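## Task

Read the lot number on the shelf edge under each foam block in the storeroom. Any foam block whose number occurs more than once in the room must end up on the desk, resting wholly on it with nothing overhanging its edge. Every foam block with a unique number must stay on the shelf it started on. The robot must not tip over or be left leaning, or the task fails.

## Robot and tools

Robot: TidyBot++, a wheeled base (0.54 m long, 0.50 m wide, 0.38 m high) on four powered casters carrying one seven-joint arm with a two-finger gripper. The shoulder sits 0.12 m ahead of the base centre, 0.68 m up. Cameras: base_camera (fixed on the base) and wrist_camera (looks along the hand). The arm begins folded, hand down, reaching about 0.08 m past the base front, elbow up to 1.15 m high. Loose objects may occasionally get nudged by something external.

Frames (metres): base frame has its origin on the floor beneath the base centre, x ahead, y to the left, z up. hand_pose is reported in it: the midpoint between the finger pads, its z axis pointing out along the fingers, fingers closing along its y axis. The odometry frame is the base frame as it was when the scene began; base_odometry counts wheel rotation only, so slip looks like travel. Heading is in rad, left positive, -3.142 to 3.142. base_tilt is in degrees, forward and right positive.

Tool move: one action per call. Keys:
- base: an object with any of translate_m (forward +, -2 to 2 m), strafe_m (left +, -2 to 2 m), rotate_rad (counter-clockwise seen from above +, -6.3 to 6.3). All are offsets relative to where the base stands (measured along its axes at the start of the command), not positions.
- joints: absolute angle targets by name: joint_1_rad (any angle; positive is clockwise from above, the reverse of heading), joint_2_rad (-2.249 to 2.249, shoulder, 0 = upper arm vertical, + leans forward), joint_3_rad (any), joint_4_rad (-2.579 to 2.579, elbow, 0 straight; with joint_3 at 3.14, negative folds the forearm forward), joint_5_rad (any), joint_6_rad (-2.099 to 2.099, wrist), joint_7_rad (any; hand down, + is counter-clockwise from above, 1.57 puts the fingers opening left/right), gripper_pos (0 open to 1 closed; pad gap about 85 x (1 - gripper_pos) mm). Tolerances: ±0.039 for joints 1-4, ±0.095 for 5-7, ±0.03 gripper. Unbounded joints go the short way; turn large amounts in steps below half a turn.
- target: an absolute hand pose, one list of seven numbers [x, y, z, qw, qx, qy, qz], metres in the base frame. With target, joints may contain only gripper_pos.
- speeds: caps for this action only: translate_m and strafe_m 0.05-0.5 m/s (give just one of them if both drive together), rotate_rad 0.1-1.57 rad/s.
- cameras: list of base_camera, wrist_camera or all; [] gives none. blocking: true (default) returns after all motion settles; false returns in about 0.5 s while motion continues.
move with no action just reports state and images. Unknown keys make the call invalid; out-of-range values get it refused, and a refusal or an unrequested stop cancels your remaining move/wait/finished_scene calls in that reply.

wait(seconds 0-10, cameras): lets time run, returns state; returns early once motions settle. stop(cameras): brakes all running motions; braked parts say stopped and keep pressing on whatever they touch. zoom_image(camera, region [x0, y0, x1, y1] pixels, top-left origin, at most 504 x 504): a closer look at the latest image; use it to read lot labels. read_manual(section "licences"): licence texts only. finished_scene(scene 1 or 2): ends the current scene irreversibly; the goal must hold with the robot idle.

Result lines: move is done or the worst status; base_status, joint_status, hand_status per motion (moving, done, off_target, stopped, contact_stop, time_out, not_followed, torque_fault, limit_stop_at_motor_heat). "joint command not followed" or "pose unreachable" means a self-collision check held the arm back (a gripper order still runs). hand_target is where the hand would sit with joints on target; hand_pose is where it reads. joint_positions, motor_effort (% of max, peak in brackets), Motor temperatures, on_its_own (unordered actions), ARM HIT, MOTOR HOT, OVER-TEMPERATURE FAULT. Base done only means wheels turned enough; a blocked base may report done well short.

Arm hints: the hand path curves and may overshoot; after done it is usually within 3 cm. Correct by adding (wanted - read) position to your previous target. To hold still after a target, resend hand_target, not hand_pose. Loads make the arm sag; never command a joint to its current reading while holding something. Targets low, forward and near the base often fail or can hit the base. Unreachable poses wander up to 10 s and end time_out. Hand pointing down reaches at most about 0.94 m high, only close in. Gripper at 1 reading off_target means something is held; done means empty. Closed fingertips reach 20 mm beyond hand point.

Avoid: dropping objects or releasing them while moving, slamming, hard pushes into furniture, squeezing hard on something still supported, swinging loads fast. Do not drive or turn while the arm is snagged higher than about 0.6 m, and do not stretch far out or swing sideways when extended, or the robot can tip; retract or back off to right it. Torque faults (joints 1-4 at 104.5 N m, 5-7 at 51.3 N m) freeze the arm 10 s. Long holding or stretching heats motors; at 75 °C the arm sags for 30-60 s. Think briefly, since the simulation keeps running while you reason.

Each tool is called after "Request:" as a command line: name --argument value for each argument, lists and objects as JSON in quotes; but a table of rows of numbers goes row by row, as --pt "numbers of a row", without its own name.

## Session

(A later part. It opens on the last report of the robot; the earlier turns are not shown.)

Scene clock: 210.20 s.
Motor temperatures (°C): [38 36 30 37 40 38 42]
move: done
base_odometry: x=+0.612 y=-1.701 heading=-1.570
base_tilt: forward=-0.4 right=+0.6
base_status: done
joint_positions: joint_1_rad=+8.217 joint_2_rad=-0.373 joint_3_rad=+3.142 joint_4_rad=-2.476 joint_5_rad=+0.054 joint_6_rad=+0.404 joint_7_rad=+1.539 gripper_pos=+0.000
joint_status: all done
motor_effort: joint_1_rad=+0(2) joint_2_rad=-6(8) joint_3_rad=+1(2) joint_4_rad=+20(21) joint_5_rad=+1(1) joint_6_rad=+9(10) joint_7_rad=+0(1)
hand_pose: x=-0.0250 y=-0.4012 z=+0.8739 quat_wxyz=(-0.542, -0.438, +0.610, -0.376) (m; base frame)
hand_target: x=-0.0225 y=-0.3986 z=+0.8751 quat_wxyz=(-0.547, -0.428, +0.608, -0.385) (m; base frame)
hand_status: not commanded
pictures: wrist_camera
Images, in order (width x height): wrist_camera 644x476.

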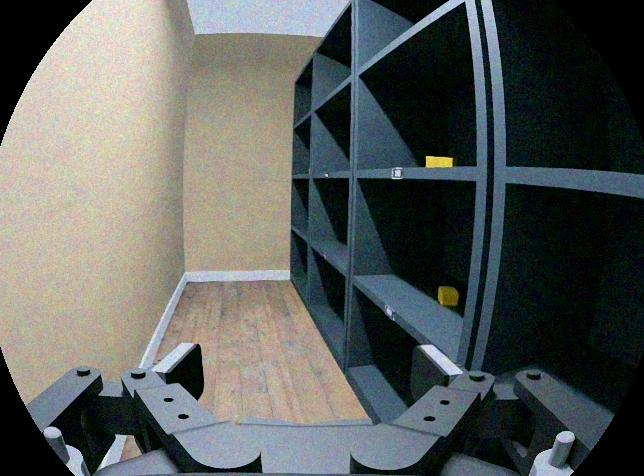

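Request:
move --joints '{"joint_1_rad":9.3,"joint_6_rad":0.1}' --base '{"strafe_m":-0.17}' --cameras '["wrist_camera"]'

Request:
zoom_image --camera "wrist_camera" --region '[200, 200, 450, 450]'

Request:
move --base '{"strafe_m":-0.75}' --cameras '["wrist_camera"]'

Request:
zoom_image --camera "wrist_camera" --region '[200, 200, 450, 450]'

Request:
zoom_image --camera "wrist_camera" --region '[200, 0, 450, 250]'

Scene clock: 212.93 s.
Motor temperatures (°C): [38 36 30 37 40 38 42]
move: done
base_odometry: x=+0.442 y=-1.701 heading=-1.570
base_tilt: forward=-0.4 right=+0.6
base_status: done
joint_positions: joint_1_rad=+9.281 joint_2_rad=-0.373 joint_3_rad=+3.142 joint_4_rad=-2.477 joint_5_rad=+0.054 joint_6_rad=+0.151 joint_7_rad=+1.539 gripper_pos=+0.000
joint_status: all done
motor_effort: joint_1_rad=+0(2) joint_2_rad=-6(9) joint_3_rad=+1(2) joint_4_rad=+20(22) joint_5_rad=+1(1) joint_6_rad=+7(10) joint_7_rad=+0(1)
hand_pose: x=-0.2826 y=-0.0619 z=+0.7978 quat_wxyz=(-0.559, -0.071, +0.826, -0.037) (m; base frame)
hand_target: x=-0.2707 y=-0.0509 z=+0.7709 quat_wxyz=(-0.528, -0.053, +0.847, -0.033) (m; base frame)
hand_status: not commanded
pictures: wrist_camera
Images, in order (width x height): wrist_camera 644x476.

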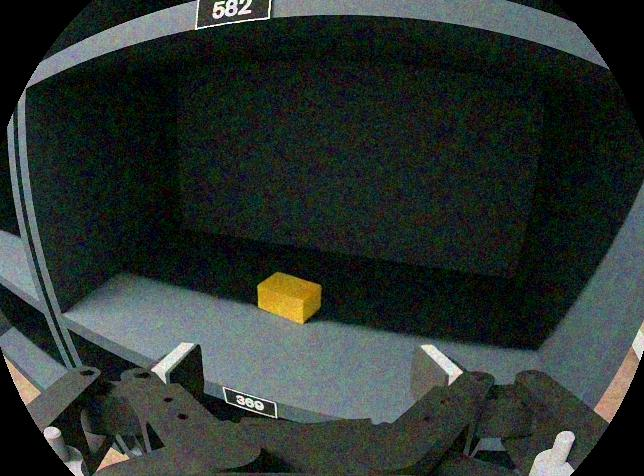

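Scaled by 2.016.

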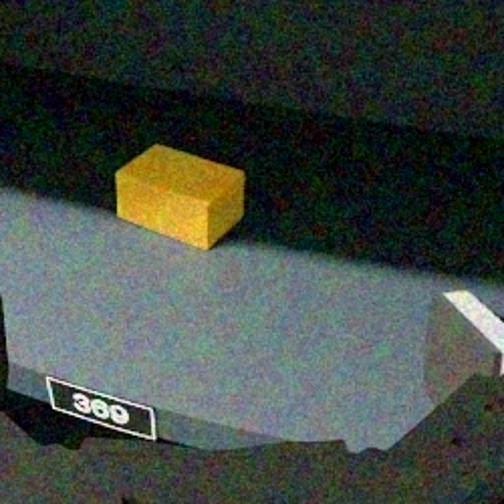

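Scene clock: 215.80 s.
Motor temperatures (°C): [38 36 30 37 40 37 42]
move: done
base_odometry: x=-0.308 y=-1.702 heading=-1.570
base_tilt: forward=-0.4 right=+0.6
base_status: done
joint_positions: joint_1_rad=+9.283 joint_2_rad=-0.373 joint_3_rad=+3.142 joint_4_rad=-2.477 joint_5_rad=+0.054 joint_6_rad=+0.148 joint_7_rad=+1.539 gripper_pos=+0.000
joint_status: not commanded
motor_effort: joint_1_rad=+0(1) joint_2_rad=-6(7) joint_3_rad=+1(2) joint_4_rad=+20(21) joint_5_rad=+1(1) joint_6_rad=+8(9) joint_7_rad=+0(1)
hand_pose: x=-0.2824 y=-0.0613 z=+0.7971 quat_wxyz=(-0.558, -0.070, +0.826, -0.037) (m; base frame)
hand_target: x=-0.2707 y=-0.0509 z=+0.7709 quat_wxyz=(-0.528, -0.053, +0.847, -0.033) (m; base frame)
hand_status: not commanded
pictures: wrist_camera
Images, in order (width x height): wrist_camera 644x476.

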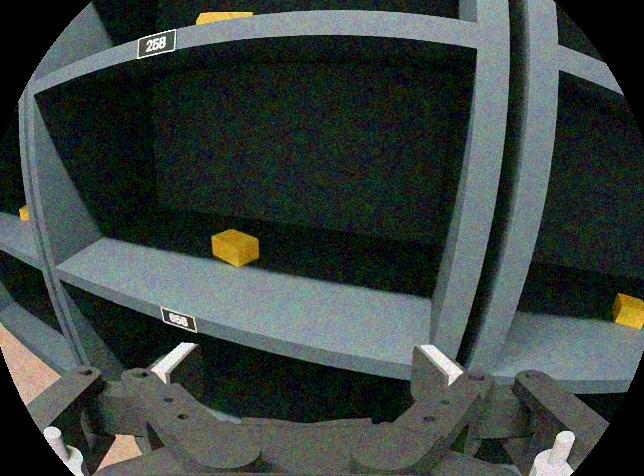

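Scaled by 2.016.

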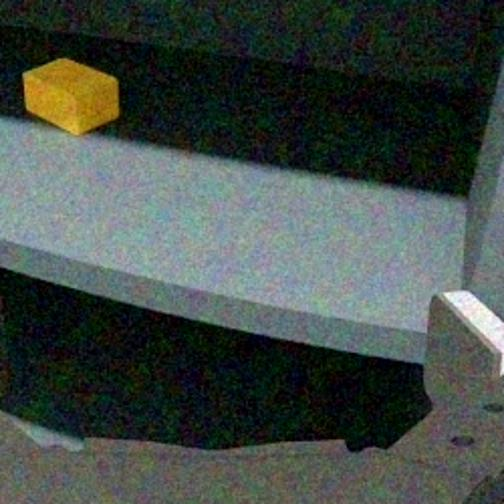

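Scaled by 2.016.

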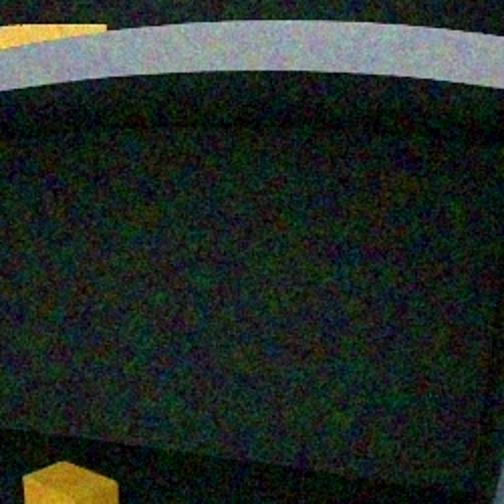

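Request:
zoom_image --camera "wrist_camera" --region '[155, 300, 205, 340]'

Request:
zoom_image --camera "wrist_camera" --region '[130, 25, 190, 65]'

Request:
move --base '{"strafe_m":-0.85}' --cameras '["wrist_camera"]'

Request:
zoom_image --camera "wrist_camera" --region '[100, 220, 350, 420]'

Request:
zoom_image --camera "wrist_camera" --region '[100, 0, 350, 200]'

Request:
move --base '{"strafe_m":-0.6}' --cameras '["wrist_camera"]'

Request:
zoom_image --camera "wrist_camera" --region '[100, 220, 350, 420]'

Request:
zoom_image --camera "wrist_camera" --region '[100, 0, 350, 200]'

Scaled by 10.080.

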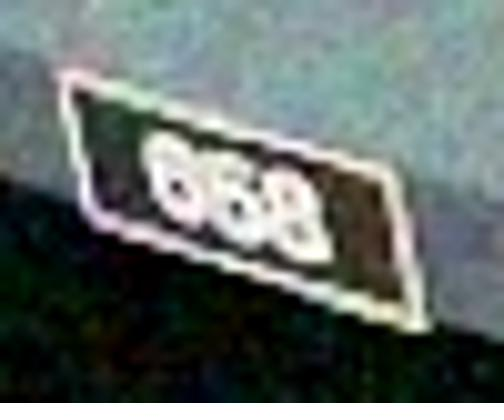

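Scaled by 8.400.

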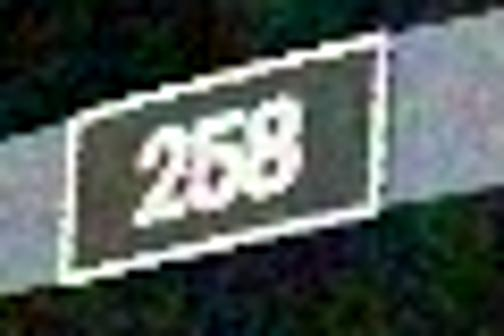

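Scene clock: 221.53 s.
Motor temperatures (°C): [38 36 30 37 40 37 42]
move: time_out
base_odometry: x=-1.156 y=-1.702 heading=-1.573
base_tilt: forward=-0.4 right=+0.6
base_status: strafe_m time_out (by the wheels' count: -0.847 of -0.850)
joint_positions: joint_1_rad=+9.284 joint_2_rad=-0.341 joint_3_rad=+3.141 joint_4_rad=-2.478 joint_5_rad=+0.054 joint_6_rad=+0.145 joint_7_rad=+1.539 gripper_pos=+0.000
joint_status: not commanded
motor_effort: joint_1_rad=+1(3) joint_2_rad=-14(19) joint_3_rad=+0(3) joint_4_rad=+19(21) joint_5_rad=+1(1) joint_6_rad=+8(9) joint_7_rad=+0(1)
hand_pose: x=-0.2850 y=-0.0616 z=+0.7826 quat_wxyz=(-0.543, -0.071, +0.836, -0.036) (m; base frame)
hand_target: x=-0.2707 y=-0.0509 z=+0.7709 quat_wxyz=(-0.528, -0.053, +0.847, -0.033) (m; base frame)
hand_status: not commanded
pictures: wrist_camera
Images, in order (width x height): wrist_camera 644x476.

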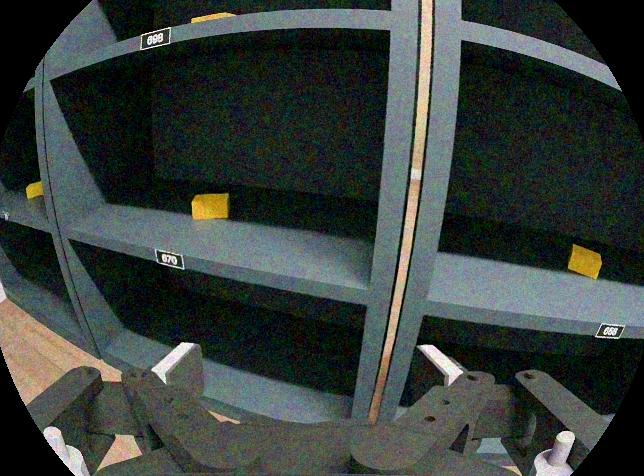

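Scaled by 2.016.

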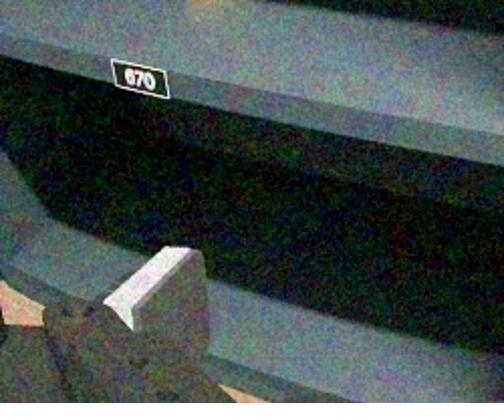

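Scaled by 2.016.

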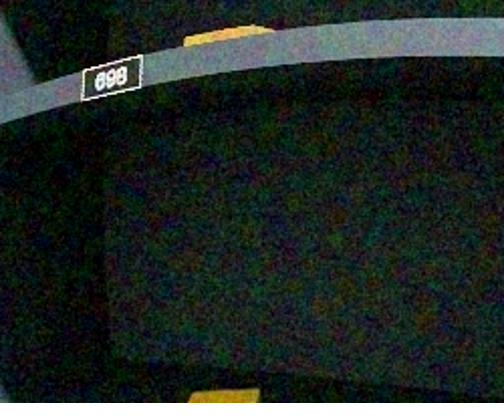

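not run: a stop that you did not command came earlier in this reply.

Scaled by 2.016.

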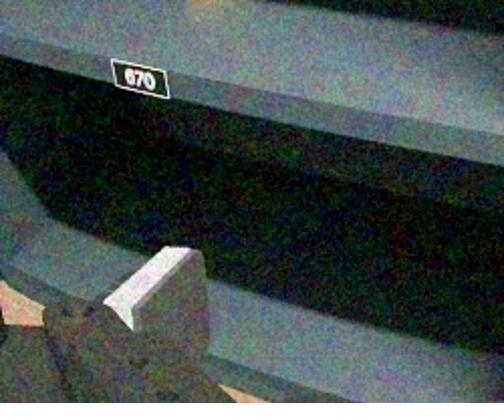

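Scaled by 2.016.

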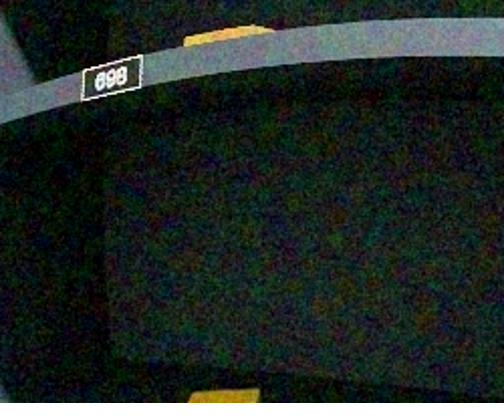

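Request:
zoom_image --camera "wrist_camera" --region '[130, 20, 180, 60]'

Request:
zoom_image --camera "wrist_camera" --region '[145, 240, 195, 280]'

Request:
zoom_image --camera "wrist_camera" --region '[585, 310, 635, 350]'

Request:
move --joints '{"joint_1_rad":8.7,"joint_6_rad":0.3}' --cameras '["wrist_camera","base_camera"]'

Request:
zoom_image --camera "wrist_camera" --region '[150, 60, 350, 260]'

Scaled by 10.080.

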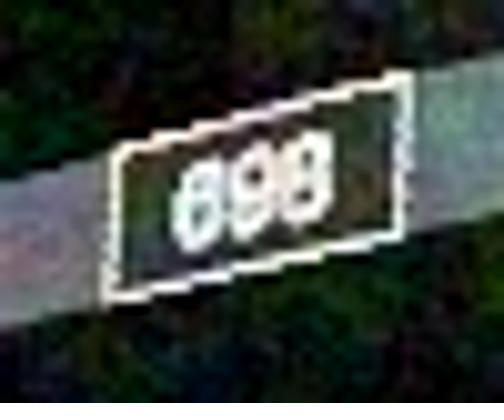

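Scaled by 10.080.

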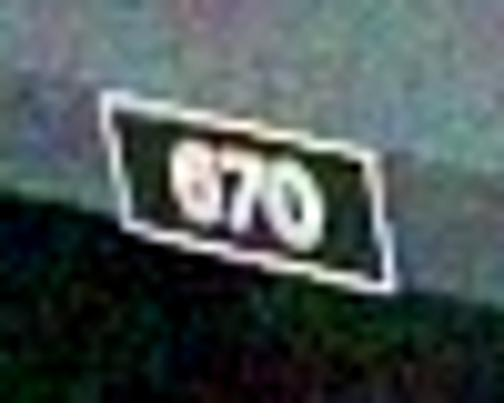

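Scaled by 10.080.

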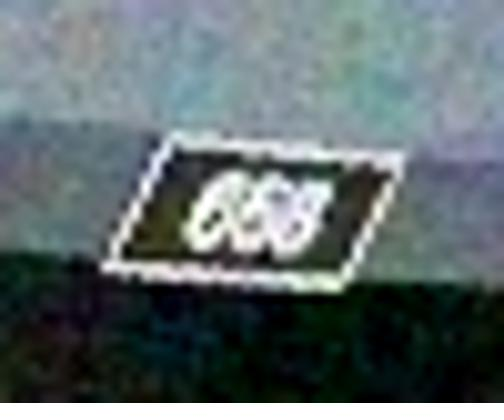

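Scene clock: 223.70 s.
Motor temperatures (°C): [38 36 30 37 40 37 42]
move: done
base_odometry: x=-1.156 y=-1.702 heading=-1.573
base_tilt: forward=-0.4 right=+0.6
base_status: not commanded
joint_positions: joint_1_rad=+8.718 joint_2_rad=-0.364 joint_3_rad=+3.141 joint_4_rad=-2.478 joint_5_rad=+0.054 joint_6_rad=+0.243 joint_7_rad=+1.539 gripper_pos=+0.000
joint_status: all done
motor_effort: joint_1_rad=+0(3) joint_2_rad=-6(15) joint_3_rad=+1(1) joint_4_rad=+20(20) joint_5_rad=+1(1) joint_6_rad=+9(9) joint_7_rad=+0(1)
hand_pose: x=-0.1943 y=-0.2749 z=+0.8205 quat_wxyz=(-0.557, -0.290, +0.751, -0.205) (m; base frame)
hand_target: x=-0.1900 y=-0.2764 z=+0.8292 quat_wxyz=(-0.572, -0.281, +0.740, -0.217) (m; base frame)
hand_status: not commanded
pictures: base_camera, wrist_camera
Images, in order (width x height): base_camera 644x364, wrist_camera 644x476.

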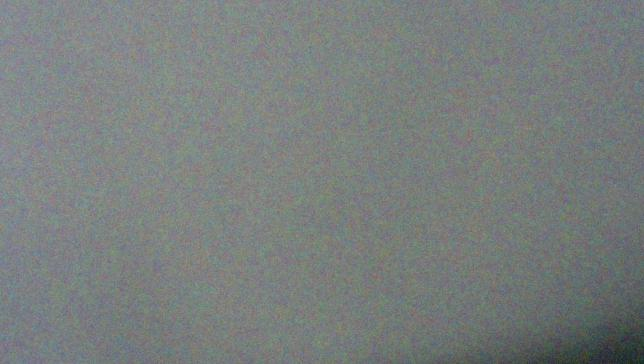

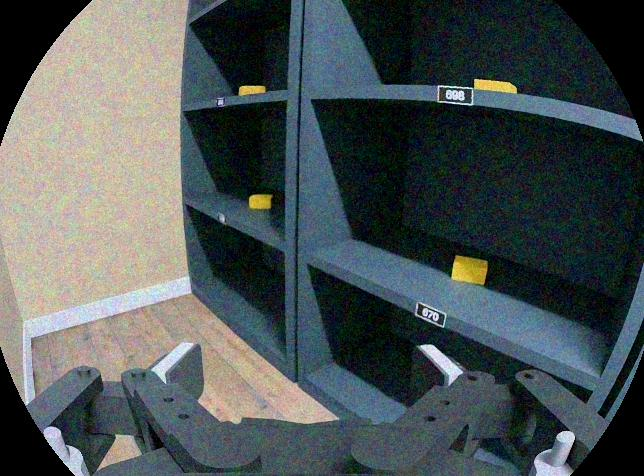

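Scaled by 2.520.

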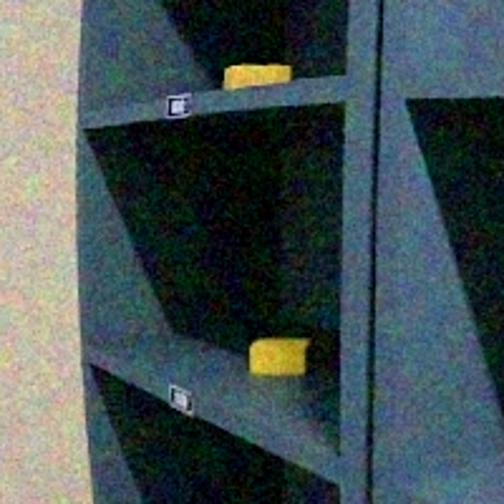

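Request:
move --base '{"translate_m":-0.1}'

Request:
move --base '{"strafe_m":-0.45}' --cameras '["wrist_camera"]'

Request:
zoom_image --camera "wrist_camera" --region '[150, 200, 350, 400]'

Request:
zoom_image --camera "wrist_camera" --region '[200, 40, 350, 190]'

Scene clock: 225.17 s.
Motor temperatures (°C): [38 36 30 37 40 37 42]
move: done
base_odometry: x=-1.156 y=-1.602 heading=-1.573
base_tilt: forward=-0.4 right=+0.6
base_status: done
joint_positions: joint_1_rad=+8.718 joint_2_rad=-0.367 joint_3_rad=+3.141 joint_4_rad=-2.478 joint_5_rad=+0.054 joint_6_rad=+0.246 joint_7_rad=+1.539 gripper_pos=+0.000
joint_status: not commanded
motor_effort: joint_1_rad=-1(1) joint_2_rad=-6(8) joint_3_rad=+1(2) joint_4_rad=+20(21) joint_5_rad=+1(1) joint_6_rad=+8(9) joint_7_rad=+0(1)
hand_pose: x=-0.1938 y=-0.2751 z=+0.8228 quat_wxyz=(-0.559, -0.290, +0.749, -0.206) (m; base frame)
hand_target: x=-0.1900 y=-0.2764 z=+0.8292 quat_wxyz=(-0.572, -0.281, +0.740, -0.217) (m; base frame)
hand_status: not commanded
pictures: base_camera, wrist_camera
Images, in order (width x height): base_camera 644x364, wrist_camera 644x476.

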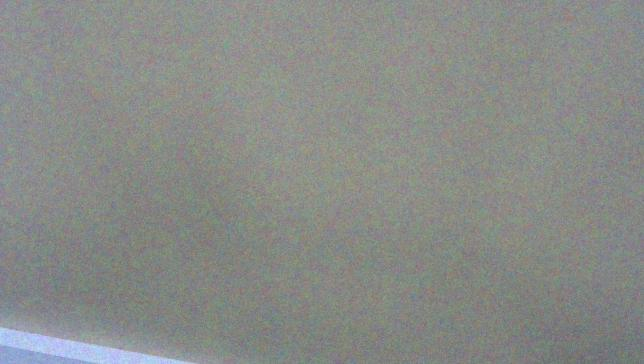

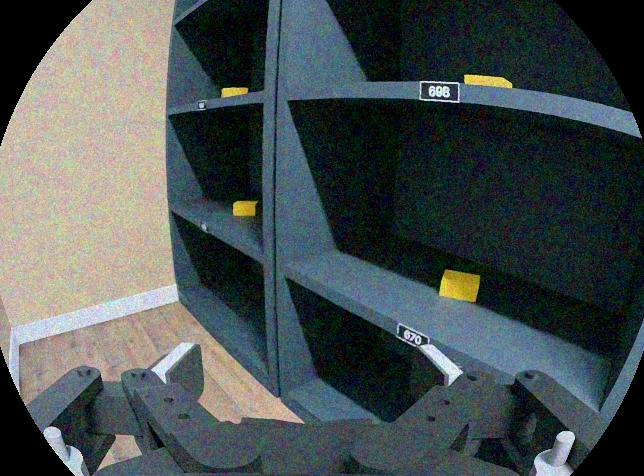

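Scene clock: 227.43 s.
Motor temperatures (°C): [38 36 30 37 40 37 42]
move: done
base_odometry: x=-1.606 y=-1.601 heading=-1.574
base_tilt: forward=-0.4 right=+0.6
base_status: done
joint_positions: joint_1_rad=+8.716 joint_2_rad=-0.369 joint_3_rad=+3.141 joint_4_rad=-2.478 joint_5_rad=+0.054 joint_6_rad=+0.247 joint_7_rad=+1.539 gripper_pos=+0.000
joint_status: not commanded
motor_effort: joint_1_rad=+0(1) joint_2_rad=-7(8) joint_3_rad=+1(2) joint_4_rad=+20(21) joint_5_rad=+1(1) joint_6_rad=+9(9) joint_7_rad=+0(1)
hand_pose: x=-0.1934 y=-0.2754 z=+0.8238 quat_wxyz=(-0.560, -0.290, +0.748, -0.206) (m; base frame)
hand_target: x=-0.1900 y=-0.2764 z=+0.8292 quat_wxyz=(-0.572, -0.281, +0.740, -0.217) (m; base frame)
hand_status: not commanded
pictures: wrist_camera
Images, in order (width x height): wrist_camera 644x476.

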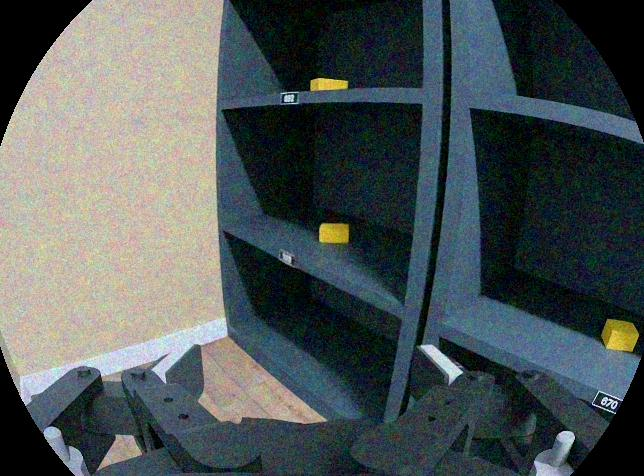

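Scaled by 2.520.

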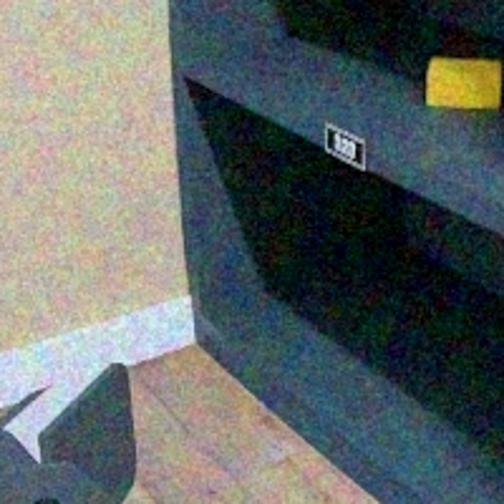

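Scaled by 3.360.

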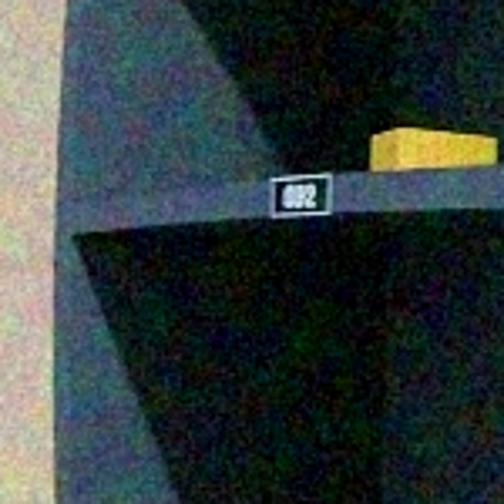

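Closer for those.

Request:
move --base '{"strafe_m":-0.3}' --joints '{"joint_1_rad":9.1}' --cameras '["wrist_camera"]'

Request:
zoom_image --camera "wrist_camera" --region '[150, 200, 350, 400]'

Request:
zoom_image --camera "wrist_camera" --region '[150, 20, 350, 170]'

Scene clock: 231.37 s.
Motor temperatures (°C): [38 36 30 37 40 37 42]
move: time_out
base_odometry: x=-1.903 y=-1.600 heading=-1.577
base_tilt: forward=-0.4 right=+0.6
base_status: strafe_m time_out (by the wheels' count: -0.298 of -0.300)
joint_positions: joint_1_rad=+9.067 joint_2_rad=-0.344 joint_3_rad=+3.139 joint_4_rad=-2.478 joint_5_rad=+0.054 joint_6_rad=+0.250 joint_7_rad=+1.539 gripper_pos=+0.000
joint_status: all done
motor_effort: joint_1_rad=+3(4) joint_2_rad=-15(18) joint_3_rad=+0(3) joint_4_rad=+19(21) joint_5_rad=+0(1) joint_6_rad=+8(9) joint_7_rad=+0(1)
hand_pose: x=-0.2719 y=-0.1533 z=+0.8136 quat_wxyz=(-0.578, -0.157, +0.794, -0.104) (m; base frame)
hand_target: x=-0.2733 y=-0.1342 z=+0.8292 quat_wxyz=(-0.603, -0.128, +0.781, -0.099) (m; base frame)
hand_status: not commanded
pictures: wrist_camera
Images, in order (width x height): wrist_camera 644x476.

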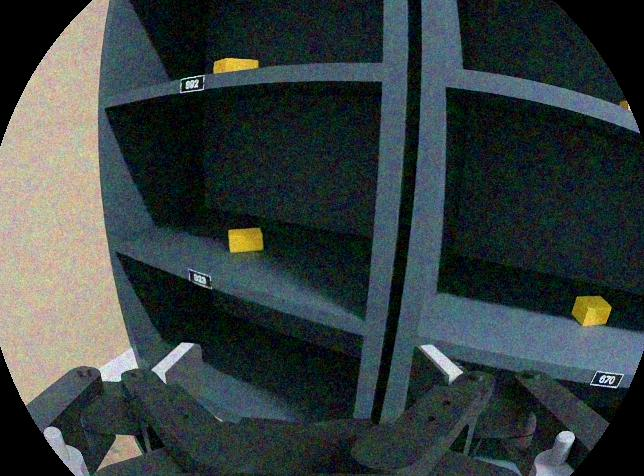

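Scaled by 2.520.

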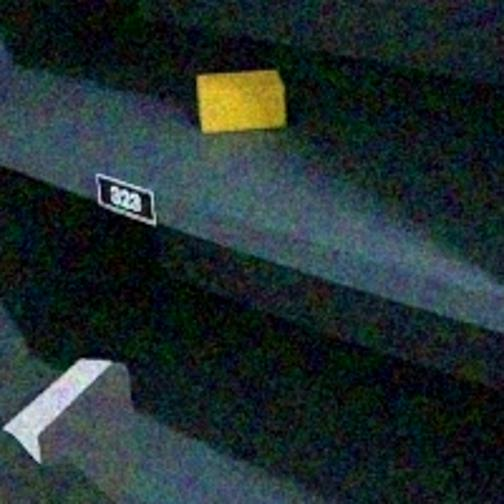

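Scaled by 2.520.

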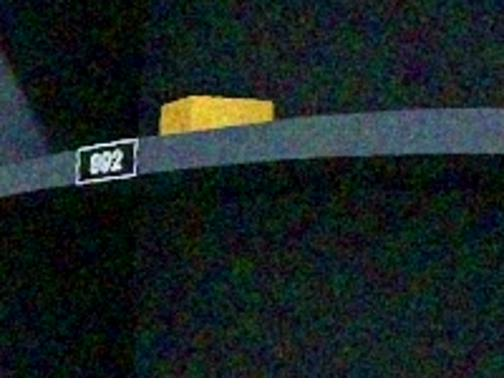

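Request:
move --base '{"strafe_m":0.28,"translate_m":-0.15}' --joints '{"joint_1_rad":9.42}' --cameras '["wrist_camera"]'

Request:
move --base '{"rotate_rad":1.57}' --joints '{"joint_1_rad":11.0}' --cameras '["wrist_camera"]'

Request:
move --base '{"rotate_rad":1.57}' --joints '{"joint_1_rad":12.57}'

Scene clock: 234.17 s.
Motor temperatures (°C): [38 36 30 37 40 37 42]
move: done
base_odometry: x=-1.623 y=-1.452 heading=-1.576
base_tilt: forward=-0.4 right=+0.6
base_status: done
joint_positions: joint_1_rad=+9.404 joint_2_rad=-0.376 joint_3_rad=+3.139 joint_4_rad=-2.479 joint_5_rad=+0.054 joint_6_rad=+0.252 joint_7_rad=+1.539 gripper_pos=+0.000
joint_status: all done
motor_effort: joint_1_rad=+0(3) joint_2_rad=-6(16) joint_3_rad=+0(3) joint_4_rad=+20(21) joint_5_rad=+1(1) joint_6_rad=+8(9) joint_7_rad=+0(1)
hand_pose: x=-0.2963 y=-0.0153 z=+0.8275 quat_wxyz=(-0.601, -0.022, +0.799, -0.006) (m; base frame)
hand_target: x=-0.2956 y=-0.0040 z=+0.8292 quat_wxyz=(-0.611, -0.002, +0.791, -0.002) (m; base frame)
hand_status: not commanded
pictures: wrist_camera
Images, in order (width x height): wrist_camera 644x476.

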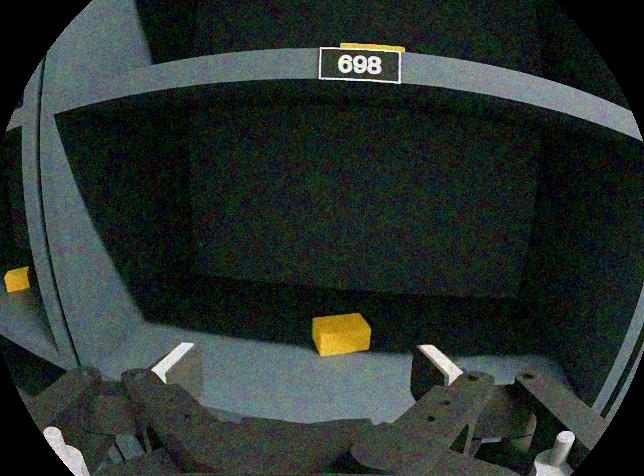

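Scene clock: 236.97 s.
Motor temperatures (°C): [38 36 30 37 40 37 42]
move: done
base_odometry: x=-1.623 y=-1.452 heading=-0.007
base_tilt: forward=-0.4 right=+0.6
base_status: done
joint_positions: joint_1_rad=+10.981 joint_2_rad=-0.376 joint_3_rad=+3.139 joint_4_rad=-2.479 joint_5_rad=+0.054 joint_6_rad=+0.252 joint_7_rad=+1.539 gripper_pos=+0.000
joint_status: all done
motor_effort: joint_1_rad=+0(2) joint_2_rad=-6(7) joint_3_rad=+1(1) joint_4_rad=+20(21) joint_5_rad=+0(1) joint_6_rad=+8(9) joint_7_rad=+0(1)
hand_pose: x=+0.1065 y=+0.4153 z=+0.8275 quat_wxyz=(-0.428, +0.551, +0.578, +0.423) (m; base frame)
hand_target: x=+0.1188 y=+0.4146 z=+0.8292 quat_wxyz=(-0.432, +0.560, +0.559, +0.433) (m; base frame)
hand_status: not commanded
pictures: wrist_camera
Images, in order (width x height): wrist_camera 644x476.

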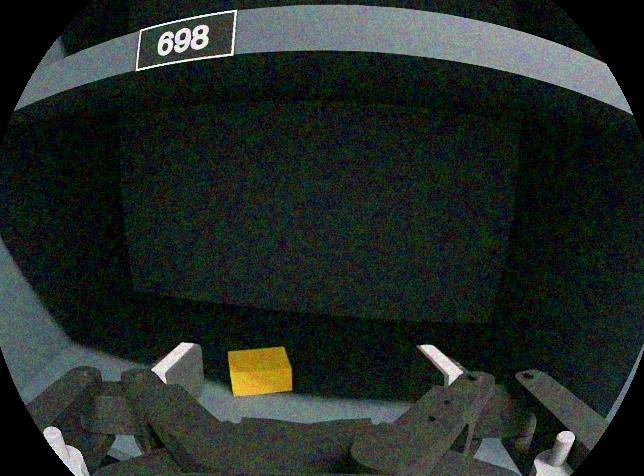

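Scene clock: 239.77 s.
Motor temperatures (°C): [38 36 30 37 40 37 42]
move: done
base_odometry: x=-1.623 y=-1.452 heading=+1.562
base_tilt: forward=-0.4 right=+0.6
base_status: done
joint_positions: joint_1_rad=+12.551 joint_2_rad=-0.376 joint_3_rad=+3.139 joint_4_rad=-2.479 joint_5_rad=+0.054 joint_6_rad=+0.252 joint_7_rad=+1.539 gripper_pos=+0.000
joint_status: all done
motor_effort: joint_1_rad=+0(2) joint_2_rad=-6(7) joint_3_rad=+1(2) joint_4_rad=+20(21) joint_5_rad=+1(1) joint_6_rad=+9(9) joint_7_rad=+0(1)
hand_pose: x=+0.5343 y=+0.0128 z=+0.8275 quat_wxyz=(-0.004, +0.799, +0.019, +0.601) (m; base frame)
hand_target: x=+0.5336 y=+0.0005 z=+0.8292 quat_wxyz=(+0.001, +0.791, -0.001, +0.611) (m; base frame)
hand_status: not commanded
pictures: base_camera, wrist_camera
Images, in order (width x height): base_camera 644x364, wrist_camera 644x476.

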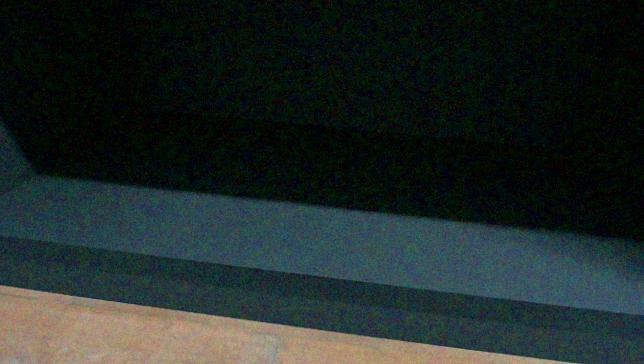

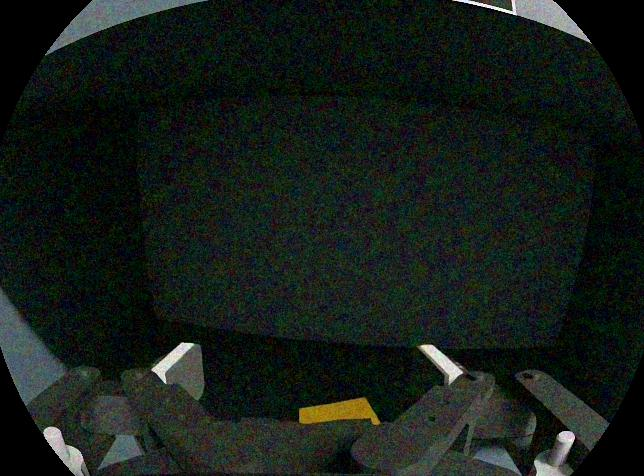

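Request:
move --base '{"translate_m":-0.15}' --cameras '[]'

Request:
move --target '[0.48, 0.0, 1.17, 0, 0.866, 0, 0.5]'

Scene clock: 241.43 s.
Motor temperatures (°C): [38 36 30 37 40 37 42]
move: done
base_odometry: x=-1.624 y=-1.602 heading=+1.563
base_tilt: forward=-0.4 right=+0.6
base_status: done
joint_positions: joint_1_rad=+12.552 joint_2_rad=-0.378 joint_3_rad=+3.139 joint_4_rad=-2.479 joint_5_rad=+0.054 joint_6_rad=+0.252 joint_7_rad=+1.539 gripper_pos=+0.000
joint_status: not commanded
motor_effort: joint_1_rad=-1(1) joint_2_rad=-6(10) joint_3_rad=+1(1) joint_4_rad=+20(21) joint_5_rad=+1(1) joint_6_rad=+8(9) joint_7_rad=+0(1)
hand_pose: x=+0.5340 y=+0.0126 z=+0.8286 quat_wxyz=(-0.004, +0.798, +0.019, +0.602) (m; base frame)
hand_target: x=+0.5336 y=+0.0005 z=+0.8292 quat_wxyz=(+0.001, +0.791, -0.001, +0.611) (m; base frame)
hand_status: not commanded
pictures: none
No camera images: "cameras" was empty.

Scene clock: 244.57 s.
Motor temperatures (°C): [38 36 30 37 40 37 42]
move: done
base_odometry: x=-1.624 y=-1.602 heading=+1.563
base_tilt: forward=-0.4 right=+0.6
base_status: not commanded
joint_positions: joint_1_rad=+12.552 joint_2_rad=-0.292 joint_3_rad=+3.139 joint_4_rad=-0.998 joint_5_rad=+0.054 joint_6_rad=-1.335 joint_7_rad=+1.539 gripper_pos=+0.000
joint_status: not commanded
motor_effort: joint_1_rad=+0(1) joint_2_rad=-5(11) joint_3_rad=+1(1) joint_4_rad=+16(23) joint_5_rad=+1(1) joint_6_rad=+8(9) joint_7_rad=+0(1)
hand_pose: x=+0.4789 y=-0.0087 z=+1.1836 quat_wxyz=(+0.013, +0.852, -0.015, +0.524) (m; base frame)
hand_target: x=+0.4800 y=+0.0000 z=+1.1700 quat_wxyz=(+0.000, +0.866, +0.000, +0.500) (m; base frame)
hand_status: done (0.016 m and 3.9 deg from the pose sent, 0.346 m and 14.3 deg at the start)
pictures: base_camera, wrist_camera
Images, in order (width x height): base_camera 644x364, wrist_camera 644x476.

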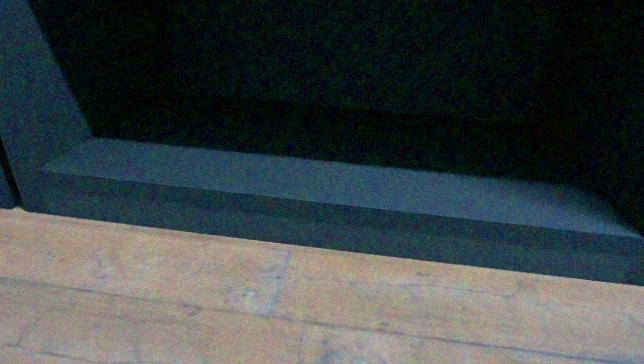

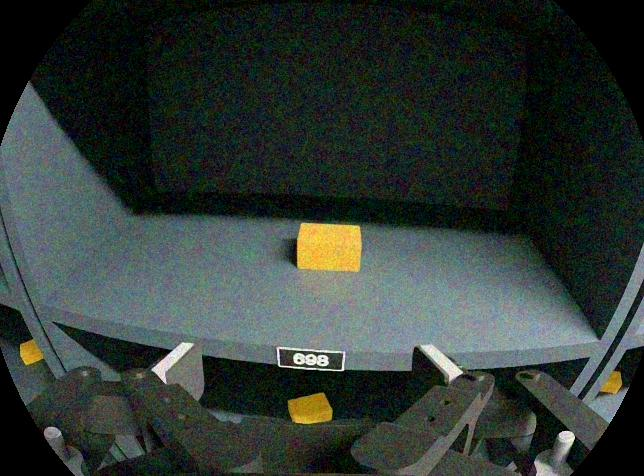

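Request:
move --base '{"translate_m":0.26}' --joints '{"gripper_pos":1.0}' --cameras '["wrist_camera"]'

Request:
move --target '[0.52, -0.06, 1.06, 0, 0.866, 0, 0.5]' --cameras '["wrist_camera"]'

Scene clock: 247.03 s.
Motor temperatures (°C): [38 36 30 37 40 37 42]
move: done
base_odometry: x=-1.622 y=-1.342 heading=+1.565
base_tilt: forward=-0.4 right=+0.6
base_status: done
joint_positions: joint_1_rad=+12.552 joint_2_rad=-0.270 joint_3_rad=+3.140 joint_4_rad=-0.994 joint_5_rad=+0.054 joint_6_rad=-1.340 joint_7_rad=+1.539 gripper_pos=+0.999
joint_status: all done
motor_effort: joint_1_rad=+0(1) joint_2_rad=-7(10) joint_3_rad=+1(2) joint_4_rad=+16(18) joint_5_rad=+1(2) joint_6_rad=+8(9) joint_7_rad=+0(0)
hand_pose: x=+0.4889 y=-0.0088 z=+1.1759 quat_wxyz=(+0.014, +0.858, -0.015, +0.514) (m; base frame)
hand_target: x=+0.4800 y=+0.0000 z=+1.1700 quat_wxyz=(+0.000, +0.866, +0.000, +0.500) (m; base frame)
hand_status: not commanded
pictures: wrist_camera
Images, in order (width x height): wrist_camera 644x476.

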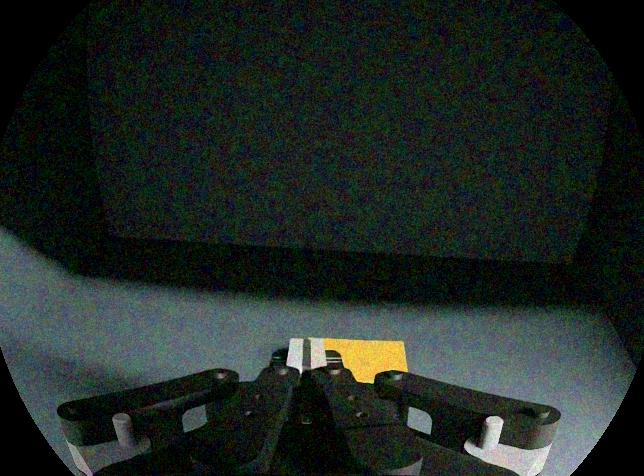

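Scene clock: 248.97 s.
Motor temperatures (°C): [38 36 30 37 40 37 42]
move: done
base_odometry: x=-1.622 y=-1.342 heading=+1.565
base_tilt: forward=-0.3 right=+0.6
base_status: not commanded
joint_positions: joint_1_rad=+12.499 joint_2_rad=-0.348 joint_3_rad=+3.359 joint_4_rad=-1.434 joint_5_rad=-0.016 joint_6_rad=-1.054 joint_7_rad=+1.710 gripper_pos=+0.999
joint_status: not commanded
motor_effort: joint_1_rad=-1(1) joint_2_rad=-7(8) joint_3_rad=-1(1) joint_4_rad=+20(21) joint_5_rad=+0(1) joint_6_rad=+8(8) joint_7_rad=+0(1)
hand_pose: x=+0.5145 y=-0.0760 z=+1.0532 quat_wxyz=(+0.026, +0.878, -0.016, +0.477) (m; base frame)
hand_target: x=+0.5200 y=-0.0600 z=+1.0600 quat_wxyz=(+0.000, +0.866, +0.000, +0.500) (m; base frame)
hand_status: done (0.018 m and 4.6 deg from the pose sent, 0.130 m and 2.9 deg at the start)
pictures: wrist_camera
Images, in order (width x height): wrist_camera 644x476.

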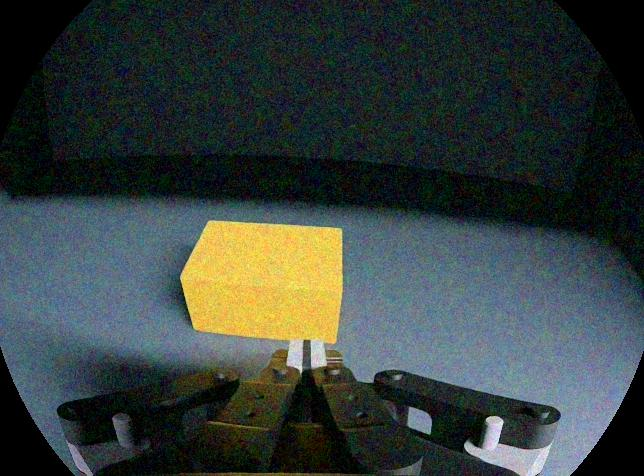

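Request:
move --target '[0.565, -0.066, 1.05, 0, 0.866, 0, 0.5]' --cameras '["wrist_camera"]'

Request:
move --target '[0.60, -0.064, 1.05, 0, 0.866, 0, 0.5]' --cameras '["wrist_camera"]'

Scene clock: 250.10 s.
Motor temperatures (°C): [38 36 30 37 40 37 42]
move: done
base_odometry: x=-1.622 y=-1.342 heading=+1.565
base_tilt: forward=-0.3 right=+0.6
base_status: not commanded
joint_positions: joint_1_rad=+12.499 joint_2_rad=-0.279 joint_3_rad=+3.385 joint_4_rad=-1.434 joint_5_rad=-0.076 joint_6_rad=-0.983 joint_7_rad=+1.763 gripper_pos=+0.999
joint_status: not commanded
motor_effort: joint_1_rad=+0(1) joint_2_rad=-10(12) joint_3_rad=-1(1) joint_4_rad=+20(21) joint_5_rad=+0(1) joint_6_rad=+8(8) joint_7_rad=+0(1)
hand_pose: x=+0.5519 y=-0.0753 z=+1.0447 quat_wxyz=(+0.019, +0.876, -0.008, +0.481) (m; base frame)
hand_target: x=+0.5650 y=-0.0660 z=+1.0500 quat_wxyz=(+0.000, +0.866, +0.000, +0.500) (m; base frame)
hand_status: done (0.017 m and 3.4 deg from the pose sent, 0.052 m and 4.6 deg at the start)
pictures: wrist_camera
Images, in order (width x height): wrist_camera 644x476.

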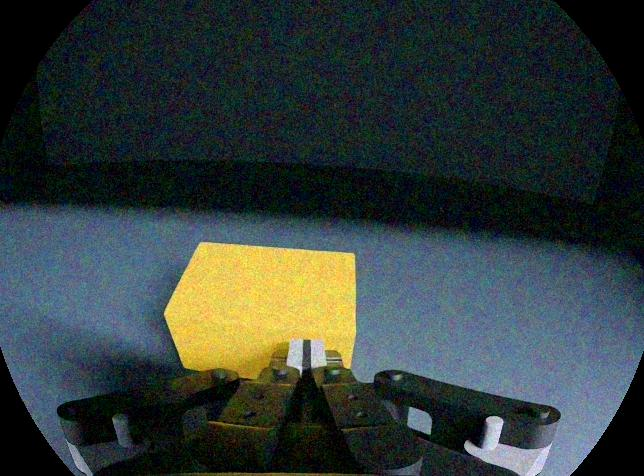

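Scene clock: 251.03 s.
Motor temperatures (°C): [38 36 30 37 40 37 42]
move: done
base_odometry: x=-1.622 y=-1.342 heading=+1.565
base_tilt: forward=-0.3 right=+0.6
base_status: not commanded
joint_positions: joint_1_rad=+12.515 joint_2_rad=-0.202 joint_3_rad=+3.384 joint_4_rad=-1.407 joint_5_rad=-0.118 joint_6_rad=-0.959 joint_7_rad=+1.782 gripper_pos=+0.999
joint_status: not commanded
motor_effort: joint_1_rad=+0(1) joint_2_rad=-12(14) joint_3_rad=-1(1) joint_4_rad=+21(22) joint_5_rad=-1(1) joint_6_rad=+8(8) joint_7_rad=+0(1)
hand_pose: x=+0.5850 y=-0.0728 z=+1.0334 quat_wxyz=(+0.014, +0.881, -0.008, +0.473) (m; base frame)
hand_target: x=+0.6000 y=-0.0640 z=+1.0500 quat_wxyz=(+0.000, +0.866, +0.000, +0.500) (m; base frame)
hand_status: done (0.024 m and 4.0 deg from the pose sent, 0.050 m and 3.4 deg at the start)
pictures: wrist_camera
Images, in order (width x height): wrist_camera 644x476.

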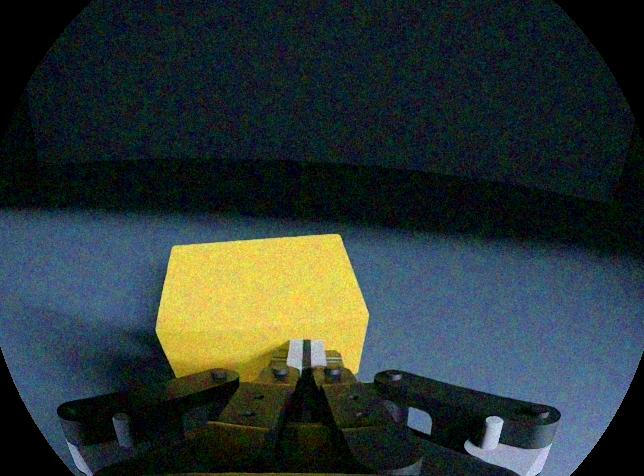

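Request:
move --target '[0.625, -0.072, 1.058, 0, 0.866, 0, 0.5]' --cameras '["wrist_camera"]'

Request:
move --target '[0.65, -0.074, 1.06, 0, 0.866, 0, 0.5]' --cameras '["wrist_camera"]'

Scene clock: 252.03 s.
Motor temperatures (°C): [38 36 30 37 40 37 42]
move: done
base_odometry: x=-1.622 y=-1.342 heading=+1.565
base_tilt: forward=-0.3 right=+0.6
base_status: not commanded
joint_positions: joint_1_rad=+12.562 joint_2_rad=-0.140 joint_3_rad=+3.384 joint_4_rad=-1.326 joint_5_rad=-0.176 joint_6_rad=-0.959 joint_7_rad=+1.824 gripper_pos=+0.999
joint_status: not commanded
motor_effort: joint_1_rad=-1(1) joint_2_rad=-14(15) joint_3_rad=+0(1) joint_4_rad=+20(22) joint_5_rad=-1(1) joint_6_rad=+7(8) joint_7_rad=+0(0)
hand_pose: x=+0.6101 y=-0.0832 z=+1.0505 quat_wxyz=(+0.016, +0.875, -0.010, +0.485) (m; base frame)
hand_target: x=+0.6250 y=-0.0720 z=+1.0580 quat_wxyz=(+0.000, +0.866, +0.000, +0.500) (m; base frame)
hand_status: done (0.020 m and 3.0 deg from the pose sent, 0.047 m and 4.0 deg at the start)
pictures: wrist_camera
Images, in order (width x height): wrist_camera 644x476.

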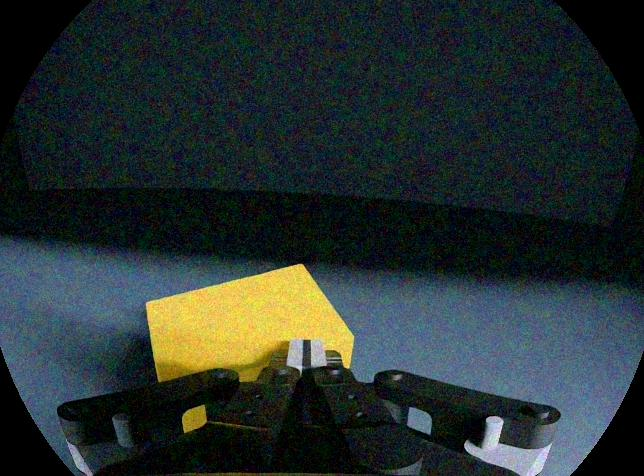

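Scene clock: 252.87 s.
Motor temperatures (°C): [38 36 30 37 40 37 42]
move: done
base_odometry: x=-1.622 y=-1.342 heading=+1.565
base_tilt: forward=-0.3 right=+0.6
base_status: not commanded
joint_positions: joint_1_rad=+12.613 joint_2_rad=-0.078 joint_3_rad=+3.354 joint_4_rad=-1.267 joint_5_rad=-0.206 joint_6_rad=-0.959 joint_7_rad=+1.836 gripper_pos=+0.999
joint_status: not commanded
motor_effort: joint_1_rad=-1(1) joint_2_rad=-16(18) joint_3_rad=+0(0) joint_4_rad=+20(21) joint_5_rad=-1(1) joint_6_rad=+7(8) joint_7_rad=+0(0)
hand_pose: x=+0.6350 y=-0.0869 z=+1.0534 quat_wxyz=(+0.017, +0.874, -0.013, +0.485) (m; base frame)
hand_target: x=+0.6500 y=-0.0740 z=+1.0600 quat_wxyz=(+0.000, +0.866, +0.000, +0.500) (m; base frame)
hand_status: done (0.021 m and 3.1 deg from the pose sent, 0.042 m and 3.0 deg at the start)
pictures: wrist_camera
Images, in order (width x height): wrist_camera 644x476.

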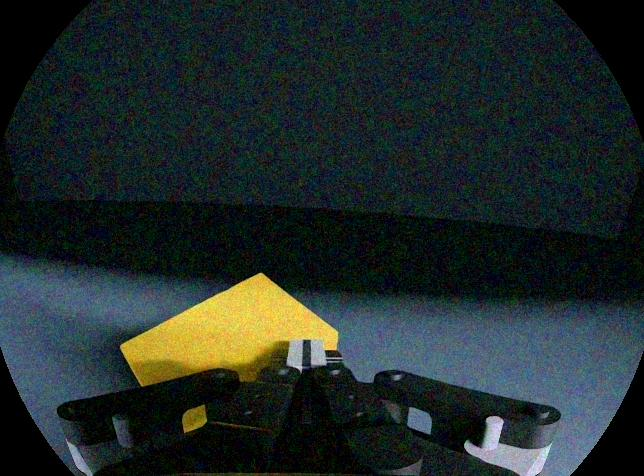

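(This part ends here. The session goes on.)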